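# Place the entire wire inside the bin

## Task

Move the wire into the bin until every part of it sits lower than the bin's rim; if the wire dangles over the table edge, the task may count as failed.

## Robot and tools

ROBOT. Two UR20 arms, left_arm and right_arm, each carrying a Robotiq 2F-85 two-finger gripper and a wrist camera. Measured base positions in the scene frame: left_arm (-0.005, +0.572, 0) m, right_arm (+0.077, -0.804, 0) m, both with almost no yaw. A camera stand sits behind the arms.

FRAMES. Scene frame: origin at table-top height, halfway between the nominal bases; +z up, +x away from the robots over the table, left_arm on the +y side (this is not the same as the left of an image). Reported hand positions (m), orientations (quat wxyz) and velocities use the scene frame. Commanded offsets instead use the axes of that arm's current Hand target. In the gripper's own axes, the fingers point along +z, they open and close along y, and a block about 10 cm long sticks out toward +x. end_effector_position is the point between the closed pads. Closed fingertips extend about 19 mm past it, open ones about 6 mm.

execute_actions(actions, cameras). actions is a list of actions. Each action is a list of 1 to 15 rows, and each row is one 1/30 s step. If an action has fewer than 15 rows, its last row repeats for the remaining steps, and an action lasts 0.5 s. Every row has 18 numbers in [-1, 1], covering both arms even when only one moves: left dx, dy, dz, rx, ry, rz, gripper position, force_limit, speed, then the same nine for the right arm. dx..rz are an offset, not a pose. They are measured from the Hand target at the start of that action, and every row counts from that same start. Because each new action starts from the current Hand target, sending the same offset again moves the arm further. Scale: 1.0 equals 0.6 m or 180 degrees. rx, ry, rz form a single rotation vector. Sending six zeros asks for the current Hand target again. Gripper numbers are absolute settings, so resend the ones you want kept (0 is itself a command). cameras: names, ["all"] or []. By default you get all cameras for an empty list and none otherwise. An empty actions list gives a status check.

GRIPPER SETTINGS. position: +1 is fully open (85 mm), about -0.8 brings the pads together, and -1 closes until something blocks the fingers. force_limit sets grip strength, from about 30 to 100 N per pad on a slow close, more on a fast close from wide open. speed controls finger speed: -1 is about 20 mm/s, 0 about 85, +1 about 150. Both start at +1. A new force_limit or speed only takes effect when position also changes by at least 0.01. To grip, send -1 and confirm that object_status reads 2. Status values: 0 moving, 1 blocked while opening, 2 blocked while closing, 3 reached the requested position (a thin object might still be held). position_measured is in counts: 3 open, 78 about 60 mm, 130 about 40 mm, 180 about 20 mm, 230 pads touching.

move(target, speed, blend, stop_force, zero, blocking, cameras). Drives each gripper in a straight line. target is one 18-number row as above, or a list of up to 15 rows. Each row's offsets are counted from the Hand targets at the start of the move, not from the row before it. speed is the top path speed in m/s, 0.002 to 4.2, default 0.25; rotation is capped at twice that in rad/s. speed can also be a list with one value per target. blend, in metres, rounds corners between listed targets; 0 (the default) stops at each one. stop_force, in N from 6 to 120 and shared by both arms, ends an arm's path when the wrist sensor feels that much resistance. Do not rely on it when the gripper rotates, or to notice light loose objects. Leave it out when pulling away from a contact. zero (only with stop_force, default true) re-zeros the sensor of each moving arm first. blocking=false returns after about 0.5 s while the move continues, and cannot be combined with stop_force. A move is capped at 10 s. Paths do not avoid obstacles or the other arm. The result adds a move: line such as done, off_target, moving, held or fault, plus limits such as paced or held.

OTHER TOOLS. wait(seconds 0 to 10) runs the scene while holding the current commands. stop() brings a running move to rest; the fingers keep moving. zoom_image(camera, region [x0,y0,x1,y1] in pixels, at most 504 by 504) zooms in on the latest image from cam_high, cam_low, cam_left_wrist or cam_right_wrist, each 896x504. zero_wrist_force(arm) re-zeros that arm's wrist sensor. read_manual(section) returns licence text only. finished_scene(scene 1 or 2) ends the scene permanently; make no other call after it in the same reply.

RESULTS. Each arm reports its position, orientation, Hand target (the last commanded pose after clipping, which the next offset counts from), joint positions and torques, and wrist force and torque along the gripper's own axes, including the peak reading since the last result. Joint velocities may be reported as within noise. Tool commands shows the current gripper settings. A gripper often stops a little short of its Hand target; if so, send the missing distance as an offset.

LIMITS AND CAUTIONS. Each step, commanded orientation is clipped to within 32 degrees of the current one. Commands lag by about 0.2 s. Joint speeds are capped. An arm faults for 10 s if an outside force reaches roughly 150 N (give or take 25) or a joint exceeds its torque limit (wrist joints 97.3 N m). Stiff arms fault even when pressed just slightly past a firm contact, so approach slowly. Do not let the arms hit each other or close a gripper on the other arm's fingers. Avoid steering a path close to an arm's own base. Holding loads or stretching out for a long time heats the motors (MOTOR HOT at 70 °C, brakes applied at 85 °C). Do not drop the wire, release it while it is moving, slam it, or let any part fall off or hang over the table. Occasional outside pushes can shift loose objects.

Each tool is called after ">>>" in YAML: its name, and indented under it one key for each argument.

## Session

>>> execute_actions:
  actions: []

Scene clock: 0.00 s.
left_arm: end_effector_position=(+1.2072, +0.5164, +0.3033) position_measured=3 object_status=3 end_effector_quat_wxyz=(+0.091, +0.717, -0.502, +0.475) | right_arm: end_effector_position=(+0.4984, +0.1835, +0.2817) position_measured=3 object_status=3 end_effector_quat_wxyz=(-0.081, +0.610, +0.533, +0.580)
Joint positions: left_arm=[-0.05 -0.985 1.934 -3.382 -2.184 -2.261] | right_arm=[4.663 -2.179 -2.265 0.894 0.914 2.821]
Joint velocities: within noise
Joint torques (N m): no reading
Wrist force (N): no reading
Wrist torque (N m): no reading
Wrist force, peak (N): no reading
Hand target: left_arm +1.2072, +0.5164, +0.3033; +0.091, +0.717, -0.502, +0.475 | right_arm +0.4984, +0.1835, +0.2817; -0.081, +0.610, +0.533, +0.580
Tool commands: left_gripper/position=+1.0 left_gripper/force_limit=+1.0 left_gripper/speed=+1.0 right_gripper/position=+1.0 right_gripper/force_limit=+1.0 right_gripper/speed=+1.0

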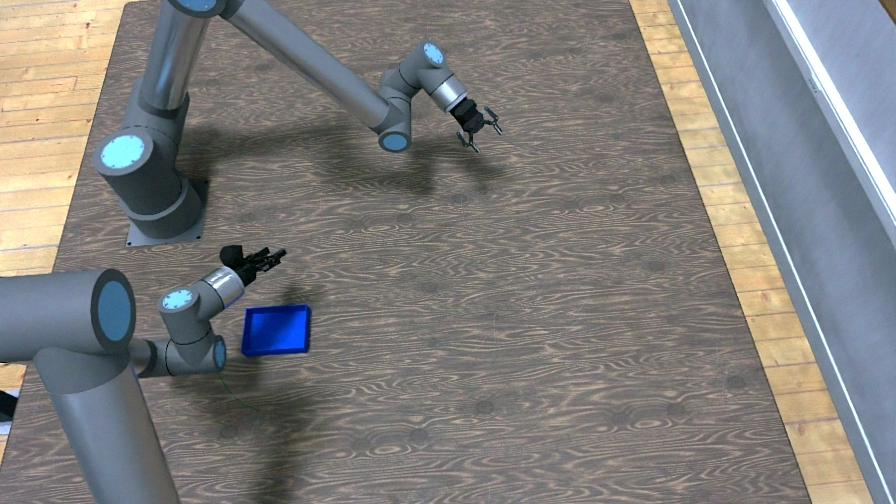

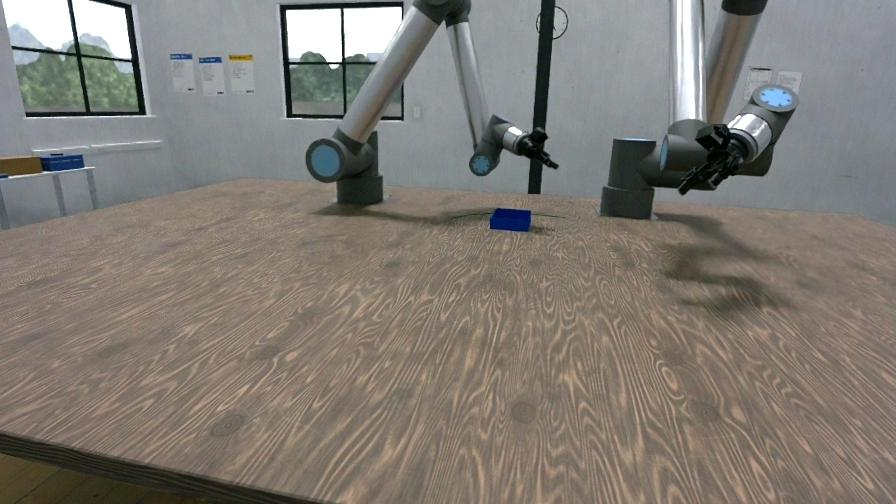

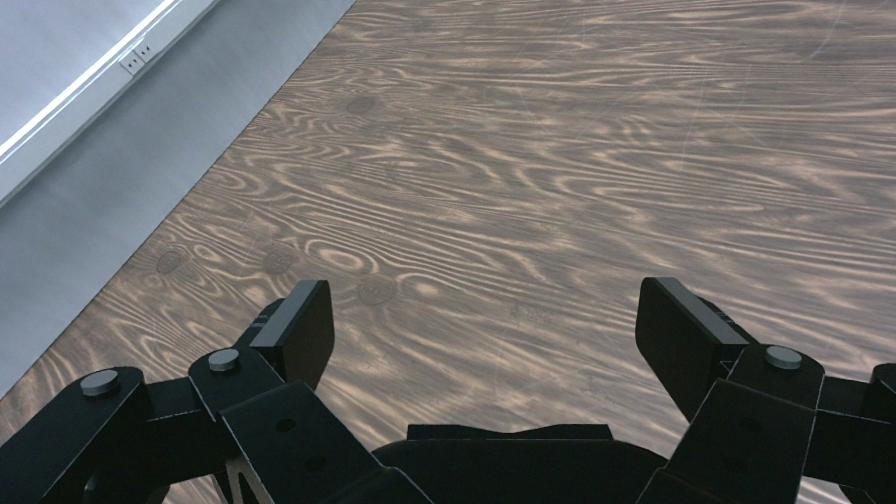

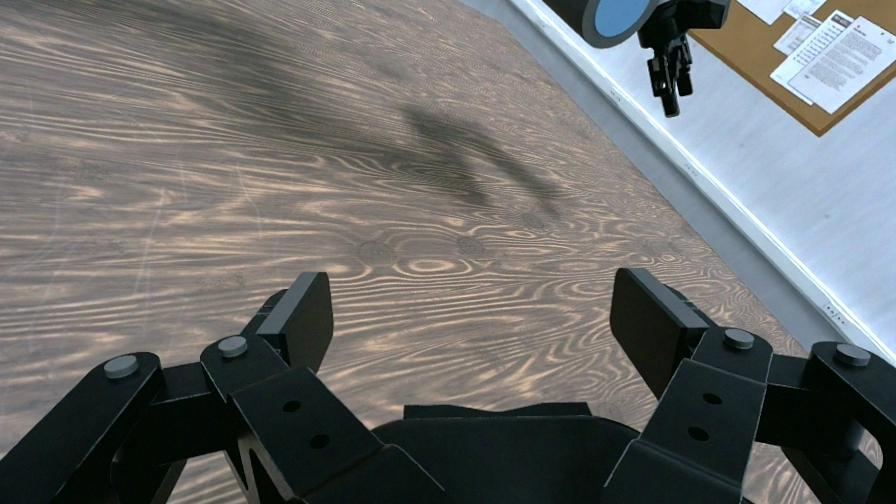

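>>> zoom_image:
  camera: "cam_high"
  region: [130, 230, 410, 450]

>>> zoom_image:
  camera: "cam_low"
  region: [420, 140, 620, 250]

Scaled by 1.800 from the camera's 896x504 image, which has a finer 1280x720 frame.

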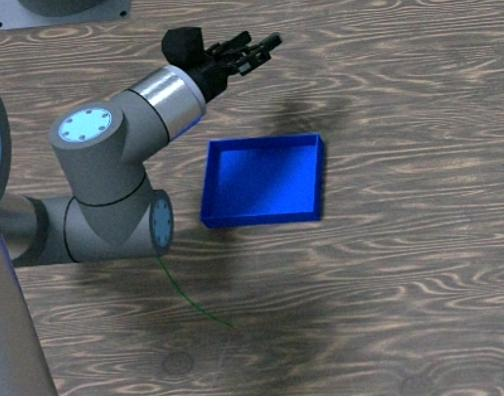

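Scaled by 2.520 from the camera's 896x504 image, which has a finer 1280x720 frame.

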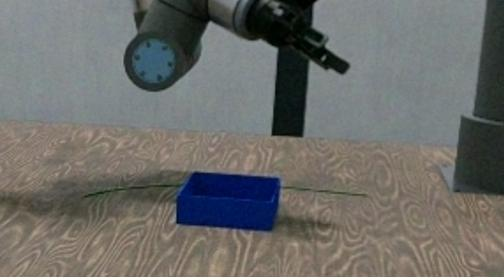

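>>> move:
  target: [0,0,0,0,0,0,1,1,1,0.291,0.001,-0.419,0.218,-0.3333,0,1,1,1]
  cameras: ["all"]

Scene clock: 42.17 s.
left_arm: end_effector_position=(+1.2072, +0.5164, +0.3033) position_measured=3 object_status=3 end_effector_quat_wxyz=(+0.091, +0.717, -0.502, +0.475) | right_arm: end_effector_position=(+0.3006, +0.1000, +0.4998) position_measured=3 object_status=3 end_effector_quat_wxyz=(+0.000, +0.753, +0.658, +0.000)
Joint positions: left_arm=[-0.05 -0.985 1.934 -3.382 -2.184 -2.261] | right_arm=[4.653 -1.651 -1.854 -1.207 1.571 3.251]
Joint torques (N m): left_arm=[-2.39 -193.44 -60.05 -9 -1.97 0.06] | right_arm=[-16.52 80.53 120.12 2.83 3.97 -6.89]
Wrist force (N): left_arm=[0.2 0.0 0.3] | right_arm=[2.4 0.8 1.6]
Wrist torque (N m): left_arm=[-0.01 -0.03 0.00] | right_arm=[-0.24 -0.04 0.57]
Wrist force, peak (N): left_arm=[0.4 -0.2 0.6] | right_arm=[2.4 0.4 2.0]
Hand target: left_arm +1.2072, +0.5164, +0.3033; +0.091, +0.717, -0.502, +0.475 | right_arm +0.3006, +0.1000, +0.4998; +0.000, +0.753, +0.658, +0.000
Off the commanded pose: left_arm 0.000 m, 0 deg | right_arm 0.000 m, 0 deg.
move: done

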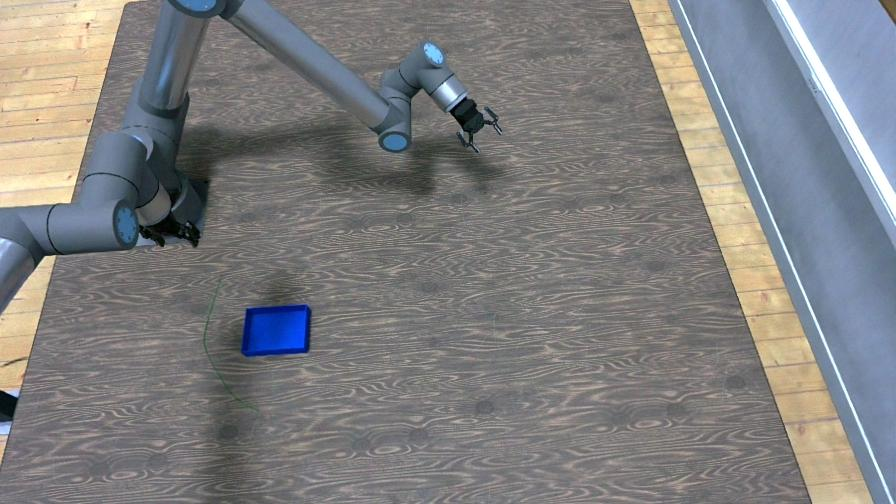

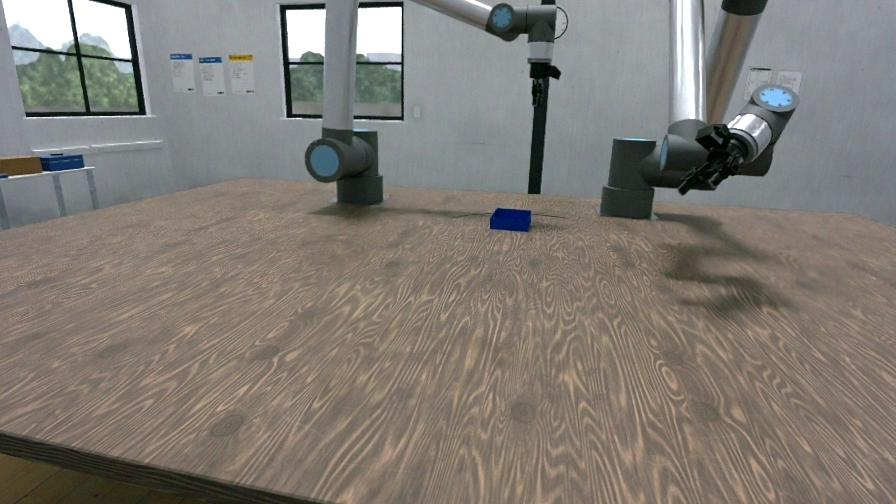

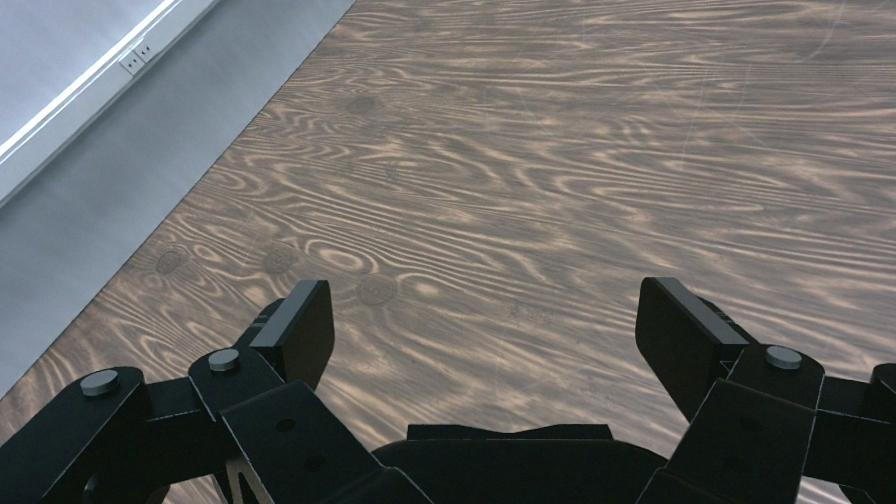

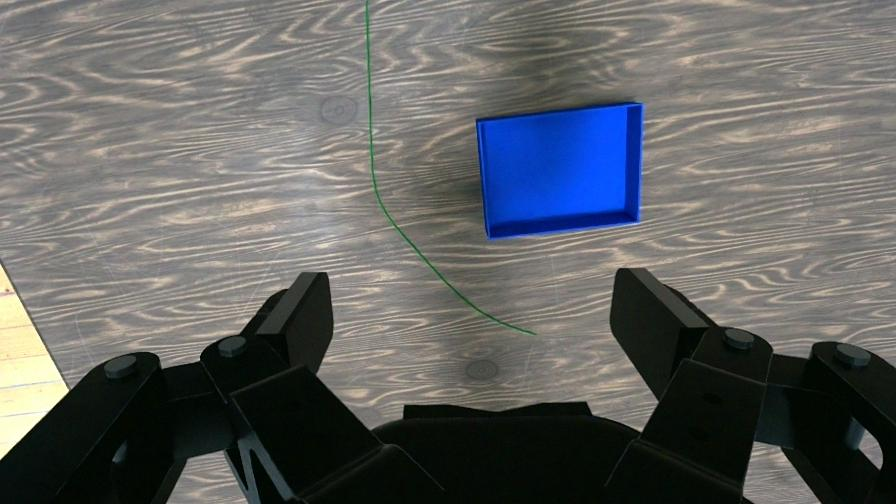

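>>> zoom_image:
  camera: "cam_high"
  region: [150, 230, 350, 430]

>>> zoom_image:
  camera: "cam_right_wrist"
  region: [330, 0, 660, 350]

>>> zoom_image:
  camera: "cam_low"
  region: [430, 180, 600, 250]

Scaled by 2.520 from the camera's 896x504 image, which has a finer 1280x720 frame.

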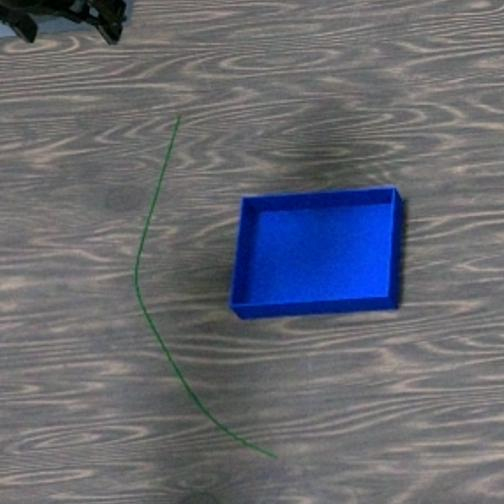

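Scaled by 1.440 from the camera's 896x504 image, which has a finer 1280x720 frame.

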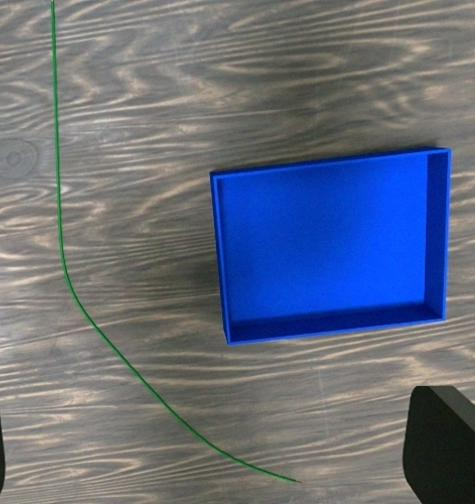

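Scaled by 2.965 from the camera's 896x504 image, which has a finer 1280x720 frame.

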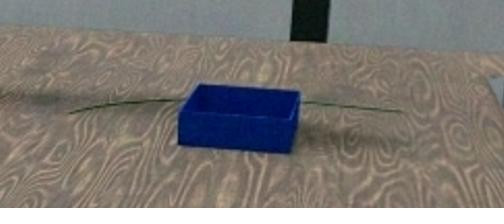

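>>> move:
  target: [0,0,0,0,0,0,1,1,1,-0.0412,-0.1805,0.5,0,0,0,-0.25,-0.9,0]
  cameras: ["cam_right_wrist", "cam_low", "cam_high"]

Scene clock: 82.80 s.
left_arm: end_effector_position=(+1.2072, +0.5164, +0.3033) position_measured=3 object_status=3 end_effector_quat_wxyz=(+0.091, +0.717, -0.502, +0.475) | right_arm: end_effector_position=(+0.1898, +0.0901, +0.2001) position_measured=160 object_status=3 end_effector_quat_wxyz=(+0.000, +0.753, +0.658, +0.000)
Joint positions: left_arm=[-0.05 -0.985 1.934 -3.382 -2.184 -2.261] | right_arm=[4.777 -1.831 -2.13 -0.751 1.571 3.375]
Joint torques (N m): left_arm=[-1.81 -188.79 -59.42 -8.72 -1.51 -0.01] | right_arm=[19.61 99.79 55.85 15.39 -4.97 6.17]
Wrist force (N): left_arm=[0.1 0.0 0.2] | right_arm=[1.6 0.5 1.0]
Wrist torque (N m): left_arm=[0.00 -0.01 0.00] | right_arm=[-0.30 0.07 0.30]
Wrist force, peak (N): left_arm=[0.3 -0.1 0.6] | right_arm=[1.4 -0.1 3.7]
Hand target: left_arm +1.2072, +0.5164, +0.3033; +0.091, +0.717, -0.502, +0.475 | right_arm +0.1897, +0.0901, +0.1999; +0.000, +0.753, +0.658, +0.000
Off the commanded pose: left_arm 0.000 m, 0 deg | right_arm 0.000 m, 0 deg.
move: done
Images, in order (width x height): cam_high 896x504, cam_low 896x504, cam_right_wrist 896x504.

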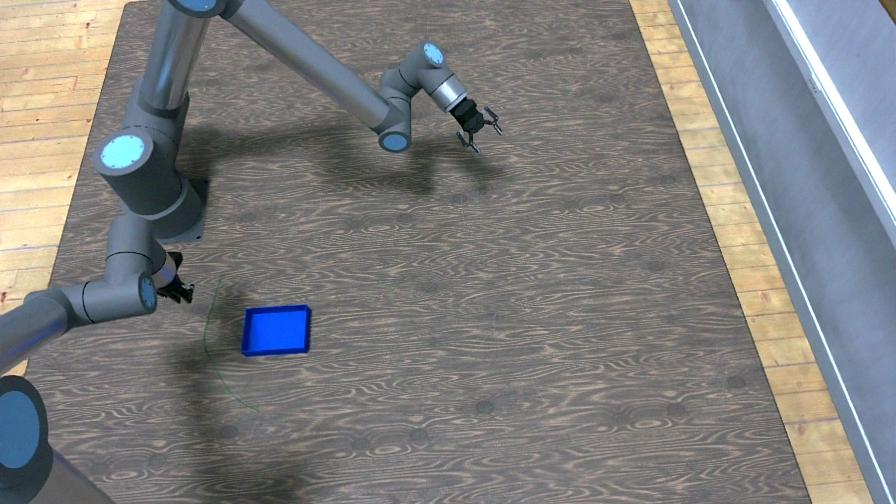

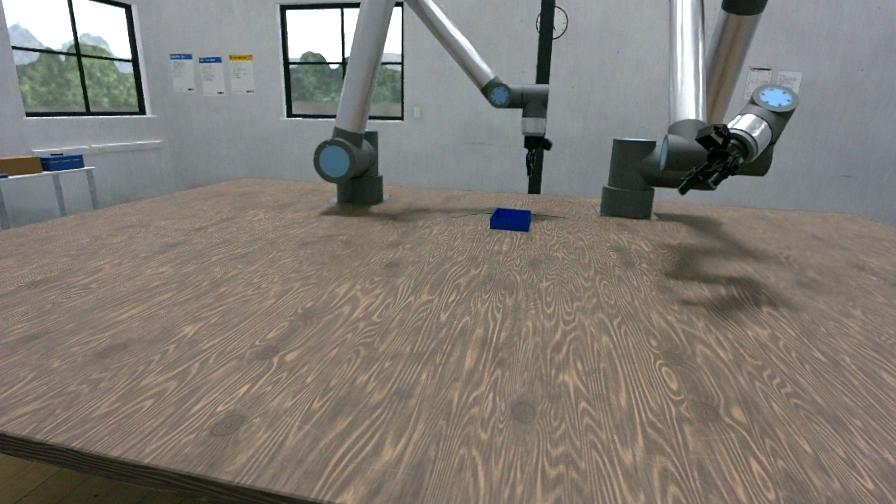

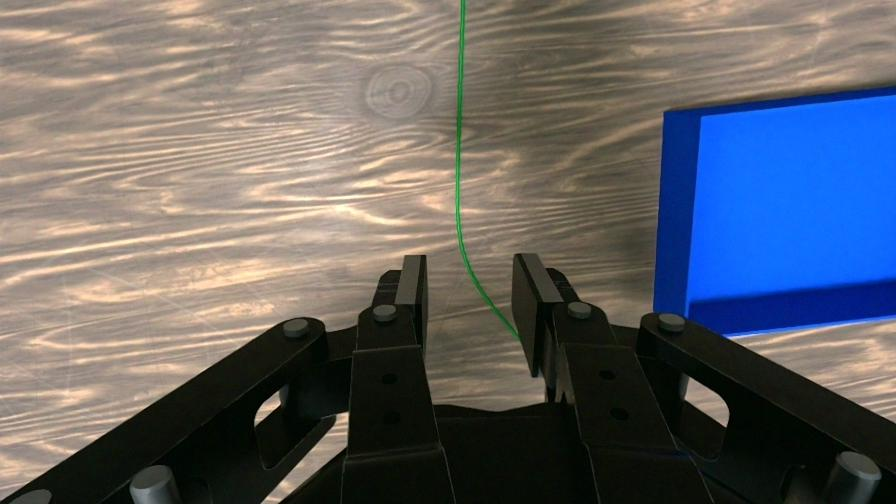

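>>> move:
  target: [0,0,0,0,0,0,1,1,1,0,0,0.2667,0,0,0,-0.25,-0.9,0]

>>> move:
  target: [0,0,0,0,0,0,1,1,1,0,0,0.0467,0,0,0,-0.25,-0.9,0]
  speed: 0.01
  stop_force: 8
  cameras: ["cam_right_wrist"]

Scene clock: 89.70 s.
left_arm: end_effector_position=(+1.2072, +0.5164, +0.3033) position_measured=3 object_status=3 end_effector_quat_wxyz=(+0.091, +0.717, -0.502, +0.475) | right_arm: end_effector_position=(+0.1896, +0.0901, +0.0401) position_measured=160 object_status=3 end_effector_quat_wxyz=(+0.000, +0.753, +0.658, +0.000)
Joint positions: left_arm=[-0.05 -0.985 1.934 -3.382 -2.184 -2.261] | right_arm=[4.777 -2.013 -2.197 -0.502 1.571 3.376]
Joint torques (N m): left_arm=[-3.39 -190.75 -62.35 -9.11 -1.7 -0.51] | right_arm=[-14.77 110.81 33.79 13.06 -0.95 -5.75]
Wrist force (N): left_arm=[0.0 -0.1 0.2] | right_arm=[2.0 0.7 1.6]
Wrist torque (N m): left_arm=[-0.01 0.01 0.00] | right_arm=[-0.30 0.02 0.32]
Wrist force, peak (N): left_arm=[0.5 -0.5 0.2] | right_arm=[1.8 0.6 3.7]
Hand target: left_arm +1.2072, +0.5164, +0.3033; +0.091, +0.717, -0.502, +0.475 | right_arm +0.1896, +0.0901, +0.0399; +0.000, +0.753, +0.658, +0.000
Off the commanded pose: left_arm 0.000 m, 0 deg | right_arm 0.000 m, 0 deg.
move: done

Scene clock: 93.53 s.
left_arm: end_effector_position=(+1.2072, +0.5164, +0.3033) position_measured=3 object_status=3 end_effector_quat_wxyz=(+0.091, +0.717, -0.502, +0.475) | right_arm: end_effector_position=(+0.1896, +0.0901, +0.0187) position_measured=160 object_status=3 end_effector_quat_wxyz=(+0.000, +0.753, +0.658, +0.000)
Joint positions: left_arm=[-0.05 -0.985 1.934 -3.382 -2.184 -2.261] | right_arm=[4.777 -2.04 -2.203 -0.469 1.571 3.376]
Joint torques (N m): left_arm=[-1.6 -194.79 -61.55 -8.82 -1.14 -0.01] | right_arm=[-6.06 163.18 69.08 5.74 -0.56 -4.05]
Wrist force (N): left_arm=[0.0 0.0 0.1] | right_arm=[1.8 -2.1 -3.0]
Wrist torque (N m): left_arm=[-0.01 0.00 0.00] | right_arm=[-0.69 0.34 0.31]
Wrist force, peak (N): left_arm=[0.4 -0.3 0.3] | right_arm=[-16.5 2.4 -65.4]
Hand target: left_arm +1.2072, +0.5164, +0.3033; +0.091, +0.717, -0.502, +0.475 | right_arm +0.1896, +0.0902, +0.0187; +0.000, +0.753, +0.658, +0.000 (not the last commanded pose)
Off the commanded pose: left_arm 0.000 m, 0 deg | right_arm 0.007 m, 0 deg.
move: contact (right_arm)
Images, in order (width x height): cam_right_wrist 896x504.

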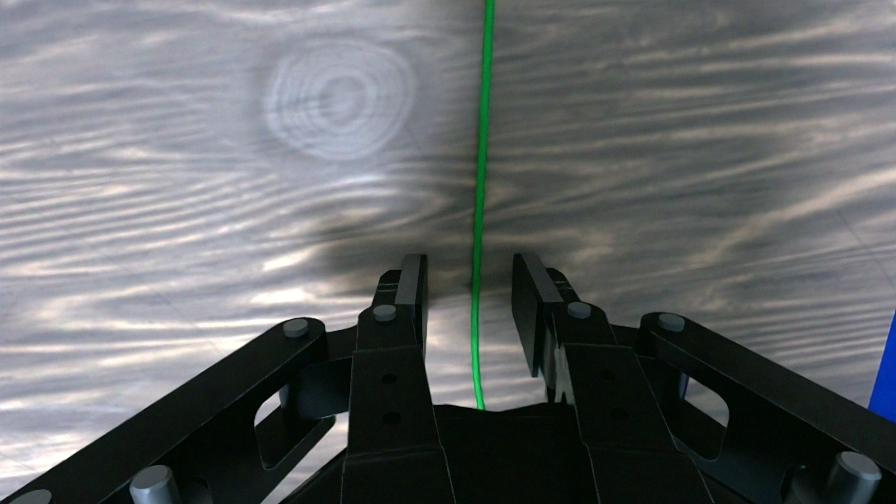

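>>> move:
  target: [0,0,0,0,0,0,1,1,1,0,0,-0.0012,0,0,0,-0.25,-0.9,0]
  speed: 0.02

>>> move:
  target: [0,0,0,0,0,0,1,1,1,0,0,0,0,0,0,-1,-0.9,-1]
  cameras: ["cam_right_wrist"]

Scene clock: 98.90 s.
left_arm: end_effector_position=(+1.2072, +0.5164, +0.3033) position_measured=3 object_status=3 end_effector_quat_wxyz=(+0.091, +0.717, -0.502, +0.475) | right_arm: end_effector_position=(+0.1896, +0.0902, +0.0194) position_measured=160 object_status=3 end_effector_quat_wxyz=(+0.000, +0.753, +0.658, +0.000)
Joint positions: left_arm=[-0.05 -0.985 1.934 -3.382 -2.184 -2.261] | right_arm=[4.777 -2.039 -2.203 -0.47 1.571 3.376]
Joint torques (N m): left_arm=[-2.07 -191.84 -59.52 -9.13 -1.08 0.2] | right_arm=[-0.81 169.55 73.72 4.37 -1.24 -2.91]
Wrist force (N): left_arm=[0.3 0.1 0.2] | right_arm=[0.4 -1.5 2.2]
Wrist torque (N m): left_arm=[0.02 -0.05 0.00] | right_arm=[-0.67 0.32 0.33]
Wrist force, peak (N): left_arm=[0.4 0.0 0.6] | right_arm=[1.7 -1.9 -3.4]
Hand target: left_arm +1.2072, +0.5164, +0.3033; +0.091, +0.717, -0.502, +0.475 | right_arm +0.1896, +0.0902, +0.0194; +0.000, +0.753, +0.658, +0.000
Off the commanded pose: left_arm 0.000 m, 0 deg | right_arm 0.000 m, 0 deg.
move: done

Scene clock: 100.47 s.
left_arm: end_effector_position=(+1.2072, +0.5164, +0.3033) position_measured=3 object_status=3 end_effector_quat_wxyz=(+0.091, +0.717, -0.502, +0.475) | right_arm: end_effector_position=(+0.1896, +0.0902, +0.0194) position_measured=227 object_status=0 end_effector_quat_wxyz=(+0.000, +0.753, +0.658, +0.000)
Joint positions: left_arm=[-0.05 -0.985 1.934 -3.382 -2.184 -2.261] | right_arm=[4.777 -2.039 -2.203 -0.47 1.571 3.376]
Joint torques (N m): left_arm=[-1.61 -195.43 -60.94 -9.37 -0.81 0.27] | right_arm=[-9.36 166.89 76.35 4.21 -0.11 -3.39]
Wrist force (N): left_arm=[0.3 -0.1 0.1] | right_arm=[0.5 -1.3 2.0]
Wrist torque (N m): left_arm=[-0.02 -0.06 0.00] | right_arm=[-0.65 0.31 0.34]
Wrist force, peak (N): left_arm=[0.2 -0.2 0.7] | right_arm=[0.5 -1.4 2.5]
Hand target: left_arm +1.2072, +0.5164, +0.3033; +0.091, +0.717, -0.502, +0.475 | right_arm +0.1896, +0.0902, +0.0194; +0.000, +0.753, +0.658, +0.000
Off the commanded pose: left_arm 0.000 m, 0 deg | right_arm 0.000 m, 0 deg.
move: done
Images, in order (width x height): cam_right_wrist 896x504.

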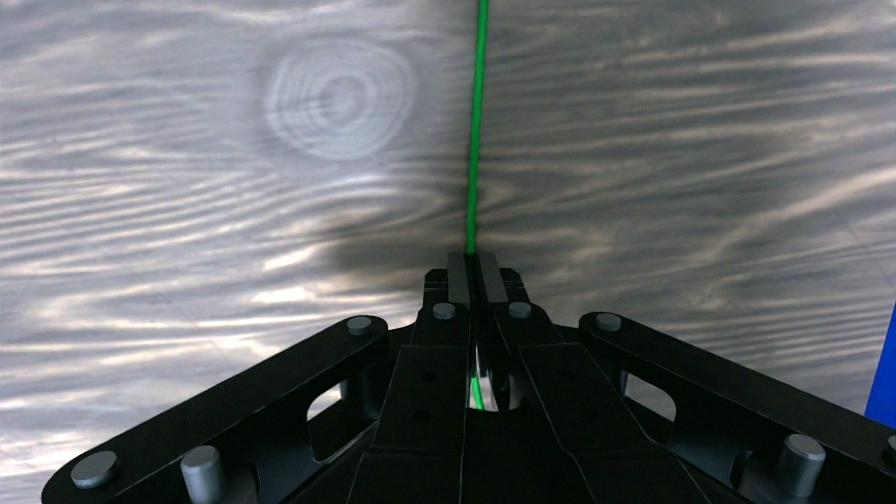

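>>> move:
  target: [0,0,0,0,0,0,1,1,1,0,0,-0.7,0,0,0,-1,-0.9,-1]
  speed: 0.15
  cameras: ["all"]

>>> zoom_image:
  camera: "cam_low"
  region: [430, 60, 630, 240]

>>> zoom_image:
  camera: "cam_high"
  region: [80, 200, 350, 430]

Scene clock: 108.37 s.
left_arm: end_effector_position=(+1.2072, +0.5164, +0.3033) position_measured=3 object_status=3 end_effector_quat_wxyz=(+0.091, +0.717, -0.502, +0.475) | right_arm: end_effector_position=(+0.1899, +0.0900, +0.4392) position_measured=227 object_status=2 end_effector_quat_wxyz=(+0.000, +0.753, +0.658, +0.000) end_effector_velocity=(+0.000, +0.000, +0.002) end_effector_angular_velocity=(-0.001, +0.000, +0.000)
Joint positions: left_arm=[-0.05 -0.985 1.934 -3.382 -2.184 -2.261] | right_arm=[4.777 -1.646 -1.95 -1.116 1.571 3.375]
Joint velocities: left_arm=[within noise] | right_arm=[0 0.001 0.003 -0.005 0 0]
Joint torques (N m): left_arm=[-1.36 -194.55 -61.46 -9.05 -1.19 0.16] | right_arm=[1.39 126.54 115.02 4.21 -3.62 -2.94]
Wrist force (N): left_arm=[0.2 -0.2 0.4] | right_arm=[0.1 -0.5 2.2]
Wrist torque (N m): left_arm=[-0.04 -0.03 0.00] | right_arm=[-0.50 0.38 0.46]
Wrist force, peak (N): left_arm=[0.2 -0.6 0.5] | right_arm=[0.5 -1.2 3.8]
Hand target: left_arm +1.2072, +0.5164, +0.3033; +0.091, +0.717, -0.502, +0.475 | right_arm +0.1899, +0.0900, +0.4394; +0.000, +0.753, +0.658, +0.000
Off the commanded pose: left_arm 0.000 m, 0 deg | right_arm 0.000 m, 0 deg.
move: done

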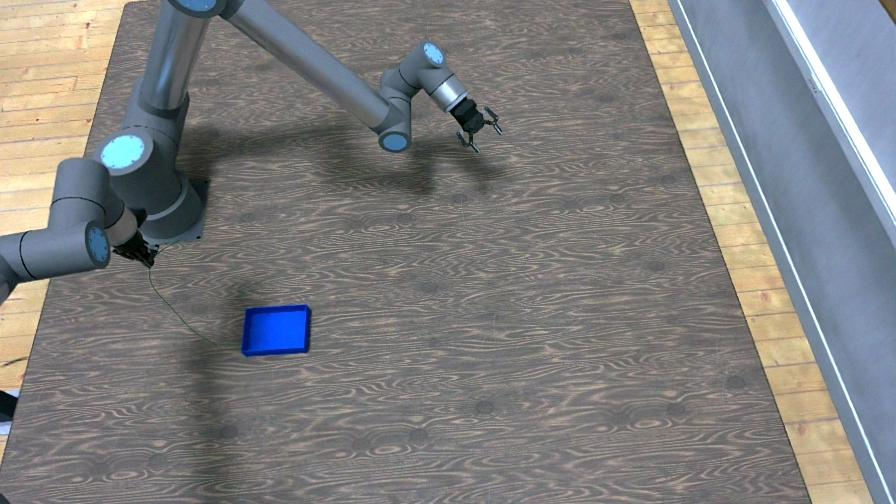

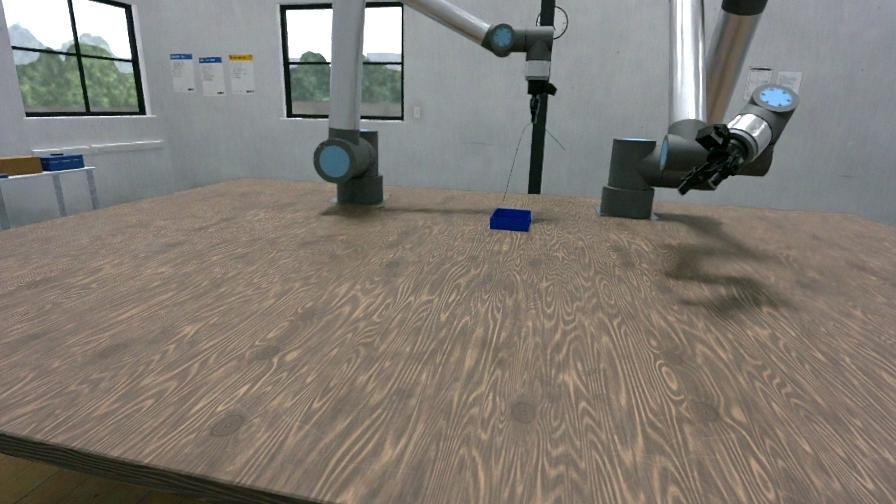

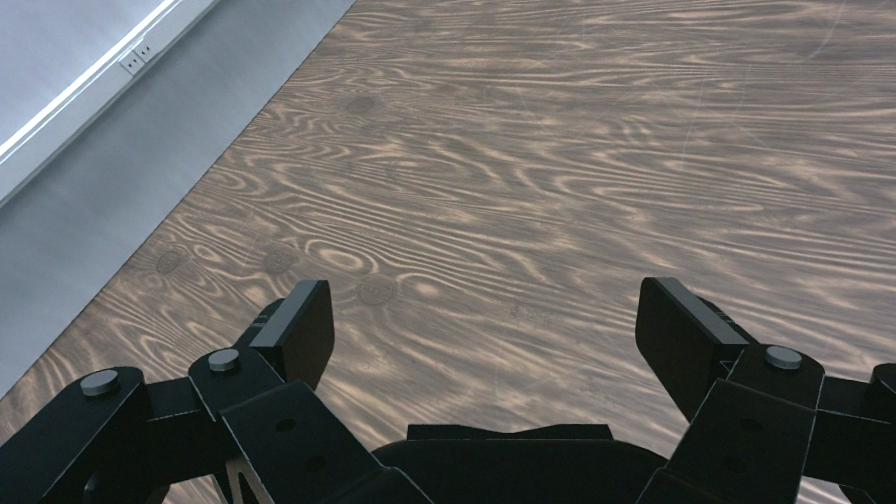

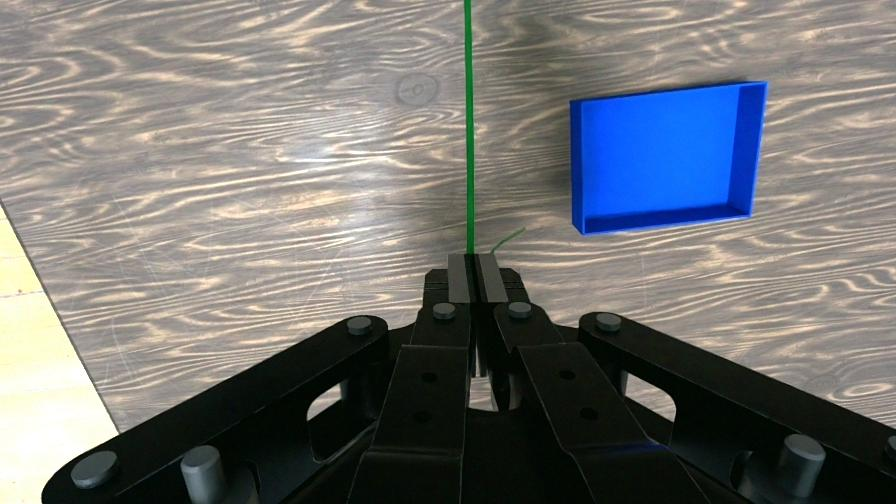

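Scaled by 2.520 from the camera's 896x504 image, which has a finer 1280x720 frame.

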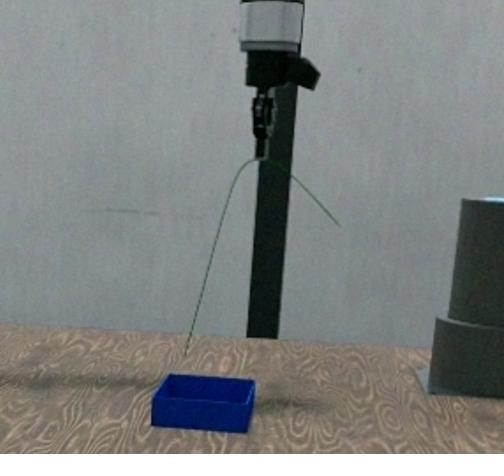

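Scaled by 1.867 from the camera's 896x504 image, which has a finer 1280x720 frame.

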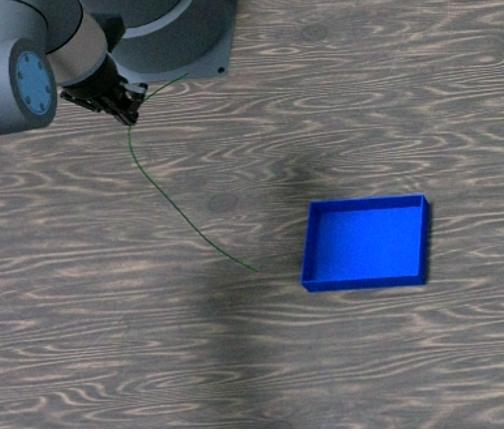

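>>> move:
  target:
    - [0,0,0,0,0,0,1,1,1,0,0,0.6,0,0,0,-1,-0.9,-1]
    - [0,0,0,0,0,0,1,1,1,0,0,0.6985,0,0,0,-1,-0.9,-1]
  speed: [0.15,0.04]
  blend: [0.005,0]

>>> move:
  target: [0,0,0,0,0,0,1,1,1,0,0,0,0,0,0,-0.25,-0.9,-1]
  cameras: ["cam_right_wrist", "cam_high"]

Scene clock: 148.33 s.
left_arm: end_effector_position=(+1.2072, +0.5164, +0.3033) position_measured=3 object_status=3 end_effector_quat_wxyz=(+0.091, +0.717, -0.502, +0.475) | right_arm: end_effector_position=(+0.1896, +0.0901, +0.0206) position_measured=227 object_status=2 end_effector_quat_wxyz=(+0.000, +0.753, +0.658, +0.000)
Joint positions: left_arm=[-0.05 -0.985 1.934 -3.382 -2.184 -2.261] | right_arm=[4.777 -2.038 -2.202 -0.472 1.571 3.376]
Joint torques (N m): left_arm=[-4.47 -194.21 -60.11 -9.41 -0.41 0.18] | right_arm=[-9.27 127.96 38.27 12.61 -3.89 -5.61]
Wrist force (N): left_arm=[0.0 -0.1 0.3] | right_arm=[0.2 -1.6 2.4]
Wrist torque (N m): left_arm=[-0.01 0.00 0.01] | right_arm=[-0.70 0.36 0.35]
Wrist force, peak (N): left_arm=[-0.1 0.0 0.7] | right_arm=[0.0 -1.1 3.1]
Hand target: left_arm +1.2072, +0.5164, +0.3033; +0.091, +0.717, -0.502, +0.475 | right_arm +0.1896, +0.0902, +0.0203; +0.000, +0.753, +0.658, +0.000
Off the commanded pose: left_arm 0.000 m, 0 deg | right_arm 0.000 m, 0 deg.
move: done

Scene clock: 149.87 s.
left_arm: end_effector_position=(+1.2072, +0.5164, +0.3033) position_measured=3 object_status=3 end_effector_quat_wxyz=(+0.091, +0.717, -0.502, +0.475) | right_arm: end_effector_position=(+0.1896, +0.0902, +0.0203) position_measured=160 object_status=0 end_effector_quat_wxyz=(+0.000, +0.753, +0.658, +0.000)
Joint positions: left_arm=[-0.05 -0.985 1.934 -3.382 -2.184 -2.261] | right_arm=[4.777 -2.038 -2.203 -0.472 1.571 3.376]
Joint torques (N m): left_arm=[-1.97 -192.09 -59.19 -9.72 -0.58 -0.09] | right_arm=[-11.33 120.31 32.51 14.32 -4.77 -5.2]
Wrist force (N): left_arm=[0.1 -0.1 0.0] | right_arm=[0.1 -1.3 2.4]
Wrist torque (N m): left_arm=[-0.02 -0.02 0.01] | right_arm=[-0.65 0.38 0.35]
Wrist force, peak (N): left_arm=[0.2 0.0 0.6] | right_arm=[0.6 -1.3 2.7]
Hand target: left_arm +1.2072, +0.5164, +0.3033; +0.091, +0.717, -0.502, +0.475 | right_arm +0.1896, +0.0902, +0.0203; +0.000, +0.753, +0.658, +0.000
Off the commanded pose: left_arm 0.000 m, 0 deg | right_arm 0.000 m, 0 deg.
move: done
Images, in order (width x height): cam_high 896x504, cam_right_wrist 896x504.

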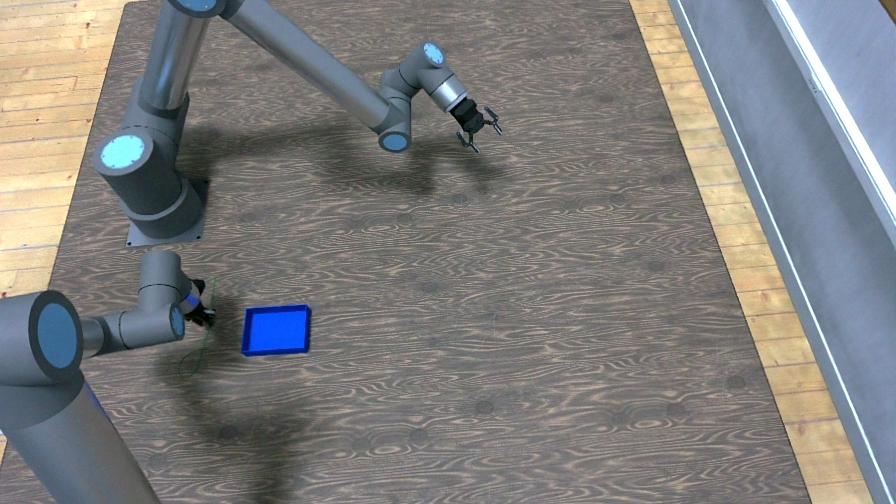

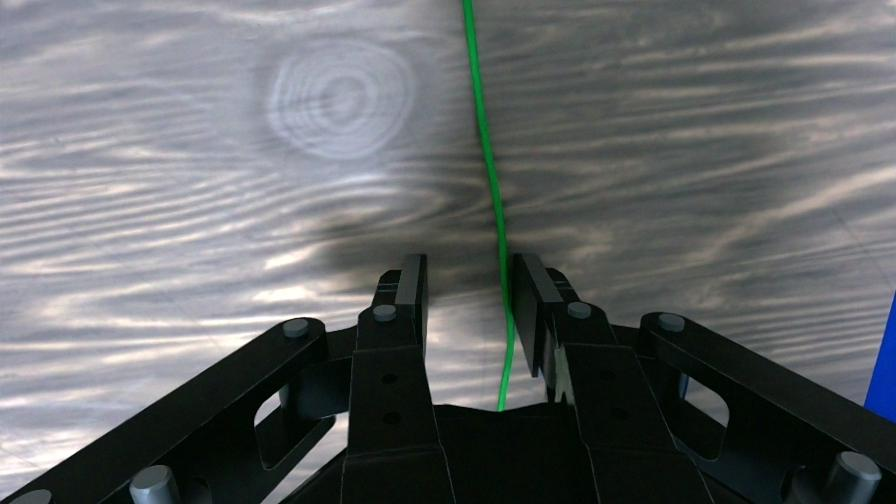

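>>> zoom_image:
  camera: "cam_high"
  region: [120, 240, 320, 410]

>>> move:
  target: [0,0,0,0,0,0,1,1,1,0,0.05,-0.6,0,0,0,-0.25,-0.9,-1]
  cameras: ["cam_right_wrist", "cam_high"]

>>> zoom_image:
  camera: "cam_high"
  region: [120, 240, 320, 410]

Scaled by 2.520 from the camera's 896x504 image, which has a finer 1280x720 frame.

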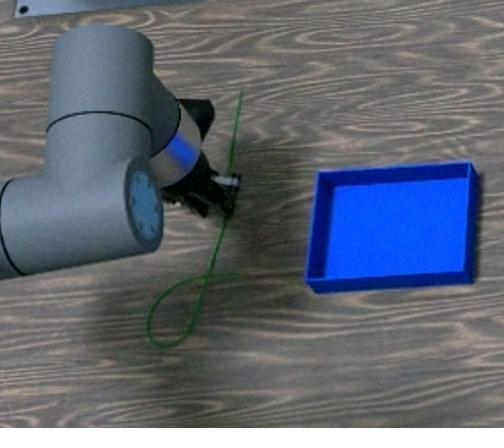

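Scene clock: 154.93 s.
left_arm: end_effector_position=(+1.2072, +0.5164, +0.3033) position_measured=3 object_status=3 end_effector_quat_wxyz=(+0.091, +0.717, -0.502, +0.475) | right_arm: end_effector_position=(+0.2196, +0.0860, +0.3801) position_measured=160 object_status=3 end_effector_quat_wxyz=(+0.000, +0.753, +0.658, +0.000)
Joint positions: left_arm=[-0.05 -0.985 1.934 -3.382 -2.184 -2.261] | right_arm=[4.744 -1.682 -2.002 -1.028 1.571 3.342]
Joint torques (N m): left_arm=[-4.52 -192.04 -59.68 -9 -0.31 -0.07] | right_arm=[-10.04 137.84 116.32 5.01 4.68 -7.02]
Wrist force (N): left_arm=[0.2 0.1 0.1] | right_arm=[0.3 -1.1 1.9]
Wrist torque (N m): left_arm=[0.02 -0.02 0.00] | right_arm=[-0.58 0.34 0.57]
Wrist force, peak (N): left_arm=[0.1 -0.4 0.6] | right_arm=[0.0 -1.9 4.9]
Hand target: left_arm +1.2072, +0.5164, +0.3033; +0.091, +0.717, -0.502, +0.475 | right_arm +0.2196, +0.0860, +0.3803; +0.000, +0.753, +0.658, +0.000
Off the commanded pose: left_arm 0.000 m, 0 deg | right_arm 0.000 m, 0 deg.
move: done
Images, in order (width x height): cam_high 896x504, cam_right_wrist 896x504.

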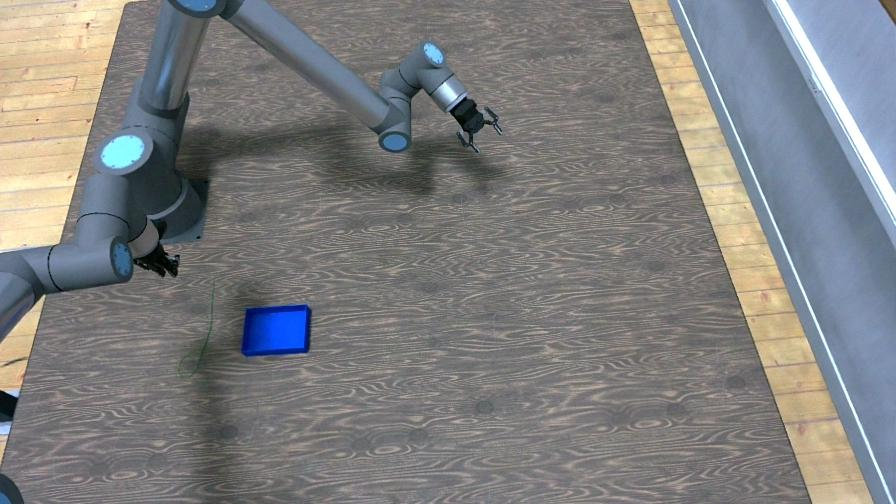

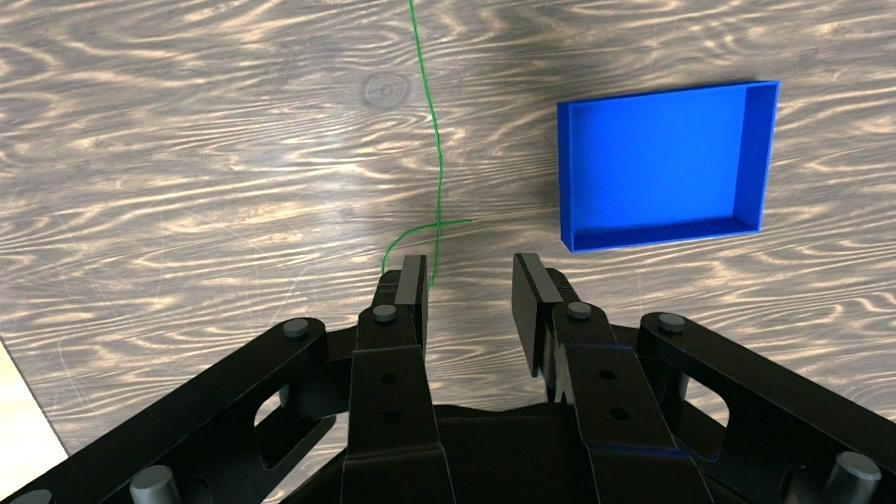

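Scaled by 2.520 from the camera's 896x504 image, which has a finer 1280x720 frame.

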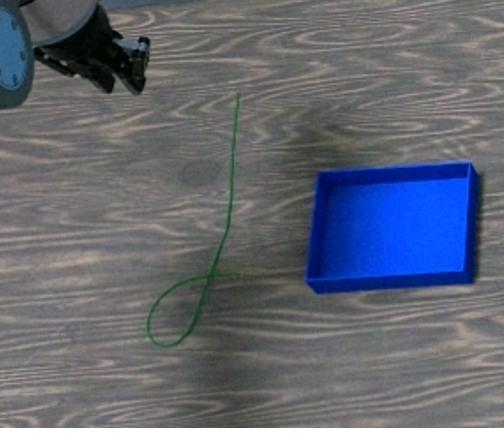

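>>> move:
  target: [0,0,0,0,0,0,1,1,1,0.2493,-0.0717,0.3002,0,0,0,-0.25,-0.9,-1]
  cameras: ["cam_right_wrist"]

Scene clock: 174.60 s.
left_arm: end_effector_position=(+1.2072, +0.5164, +0.3033) position_measured=3 object_status=3 end_effector_quat_wxyz=(+0.091, +0.717, -0.502, +0.475) | right_arm: end_effector_position=(+0.1969, +0.2399, +0.2005) position_measured=160 object_status=3 end_effector_quat_wxyz=(+0.000, +0.753, +0.658, +0.000)
Joint positions: left_arm=[-0.05 -0.985 1.934 -3.382 -2.184 -2.261] | right_arm=[4.756 -1.971 -1.914 -0.827 1.571 3.354]
Joint torques (N m): left_arm=[-0.51 -191.03 -59.32 -9.69 -0.7 0.14] | right_arm=[19.24 129.74 95.02 13.8 -1.9 6.99]
Wrist force (N): left_arm=[0.0 -0.1 0.1] | right_arm=[0.4 -1.0 2.6]
Wrist torque (N m): left_arm=[-0.01 0.00 0.01] | right_arm=[-0.59 0.29 0.32]
Wrist force, peak (N): left_arm=[0.0 -0.1 0.6] | right_arm=[2.0 -1.2 4.5]
Hand target: left_arm +1.2072, +0.5164, +0.3033; +0.091, +0.717, -0.502, +0.475 | right_arm +0.1969, +0.2401, +0.2003; +0.000, +0.753, +0.658, +0.000
Off the commanded pose: left_arm 0.000 m, 0 deg | right_arm 0.000 m, 0 deg.
move: done
Images, in order (width x height): cam_right_wrist 896x504.

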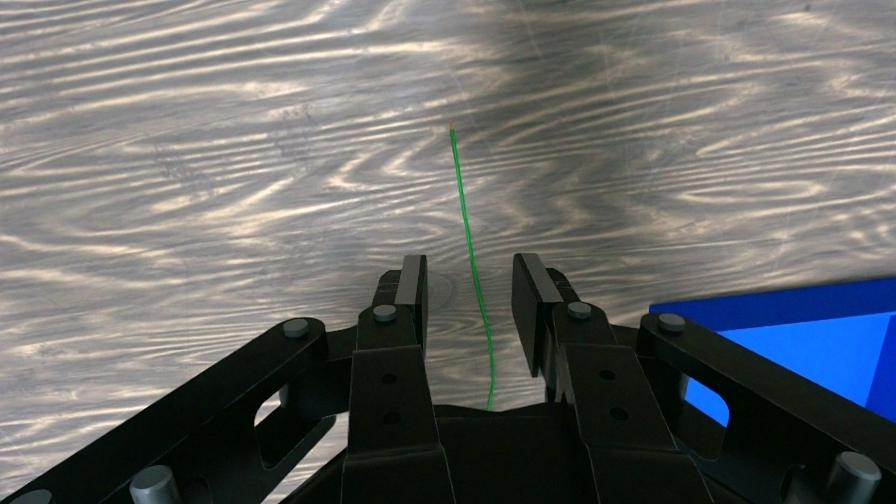

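>>> move:
  target:
    - [0,0,0,0,0,0,1,1,1,0.037,-0.0038,0.25,0,0,-0.057,-0.25,-0.9,-1]
    - [0,0,0,0,0,0,1,1,1,0.037,-0.0038,0.3015,0,0,-0.057,-0.25,-0.9,-1]
  speed: [0.25,0.05]
  blend: [0.005,0]
  cameras: ["cam_right_wrist"]

Scene clock: 218.13 s.
left_arm: end_effector_position=(+1.2072, +0.5164, +0.3033) position_measured=3 object_status=3 end_effector_quat_wxyz=(+0.091, +0.717, -0.502, +0.475) | right_arm: end_effector_position=(+0.1975, +0.2624, +0.0197) position_measured=160 object_status=3 end_effector_quat_wxyz=(+0.000, +0.691, +0.723, +0.000)
Joint positions: left_arm=[-0.05 -0.985 1.934 -3.382 -2.184 -2.261] | right_arm=[4.753 -2.158 -1.944 -0.609 1.571 3.173]
Joint torques (N m): left_arm=[-3.19 -191.21 -59.74 -9.9 -0.59 0.16] | right_arm=[-10.41 157.03 42.08 13.54 4.47 -5.79]
Wrist force (N): left_arm=[0.0 0.0 0.4] | right_arm=[0.1 -1.2 2.2]
Wrist torque (N m): left_arm=[-0.01 0.01 0.01] | right_arm=[-0.64 0.36 0.59]
Wrist force, peak (N): left_arm=[0.5 0.2 0.5] | right_arm=[0.6 -0.8 4.9]
Hand target: left_arm +1.2072, +0.5164, +0.3033; +0.091, +0.717, -0.502, +0.475 | right_arm +0.1975, +0.2624, +0.0194; +0.000, +0.691, +0.723, +0.000
Off the commanded pose: left_arm 0.000 m, 0 deg | right_arm 0.000 m, 0 deg.
move: done
Images, in order (width x height): cam_right_wrist 896x504.

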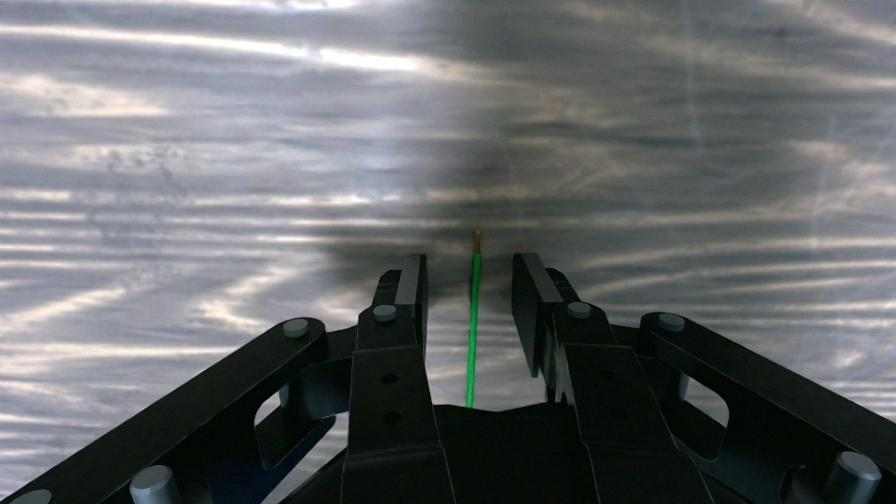

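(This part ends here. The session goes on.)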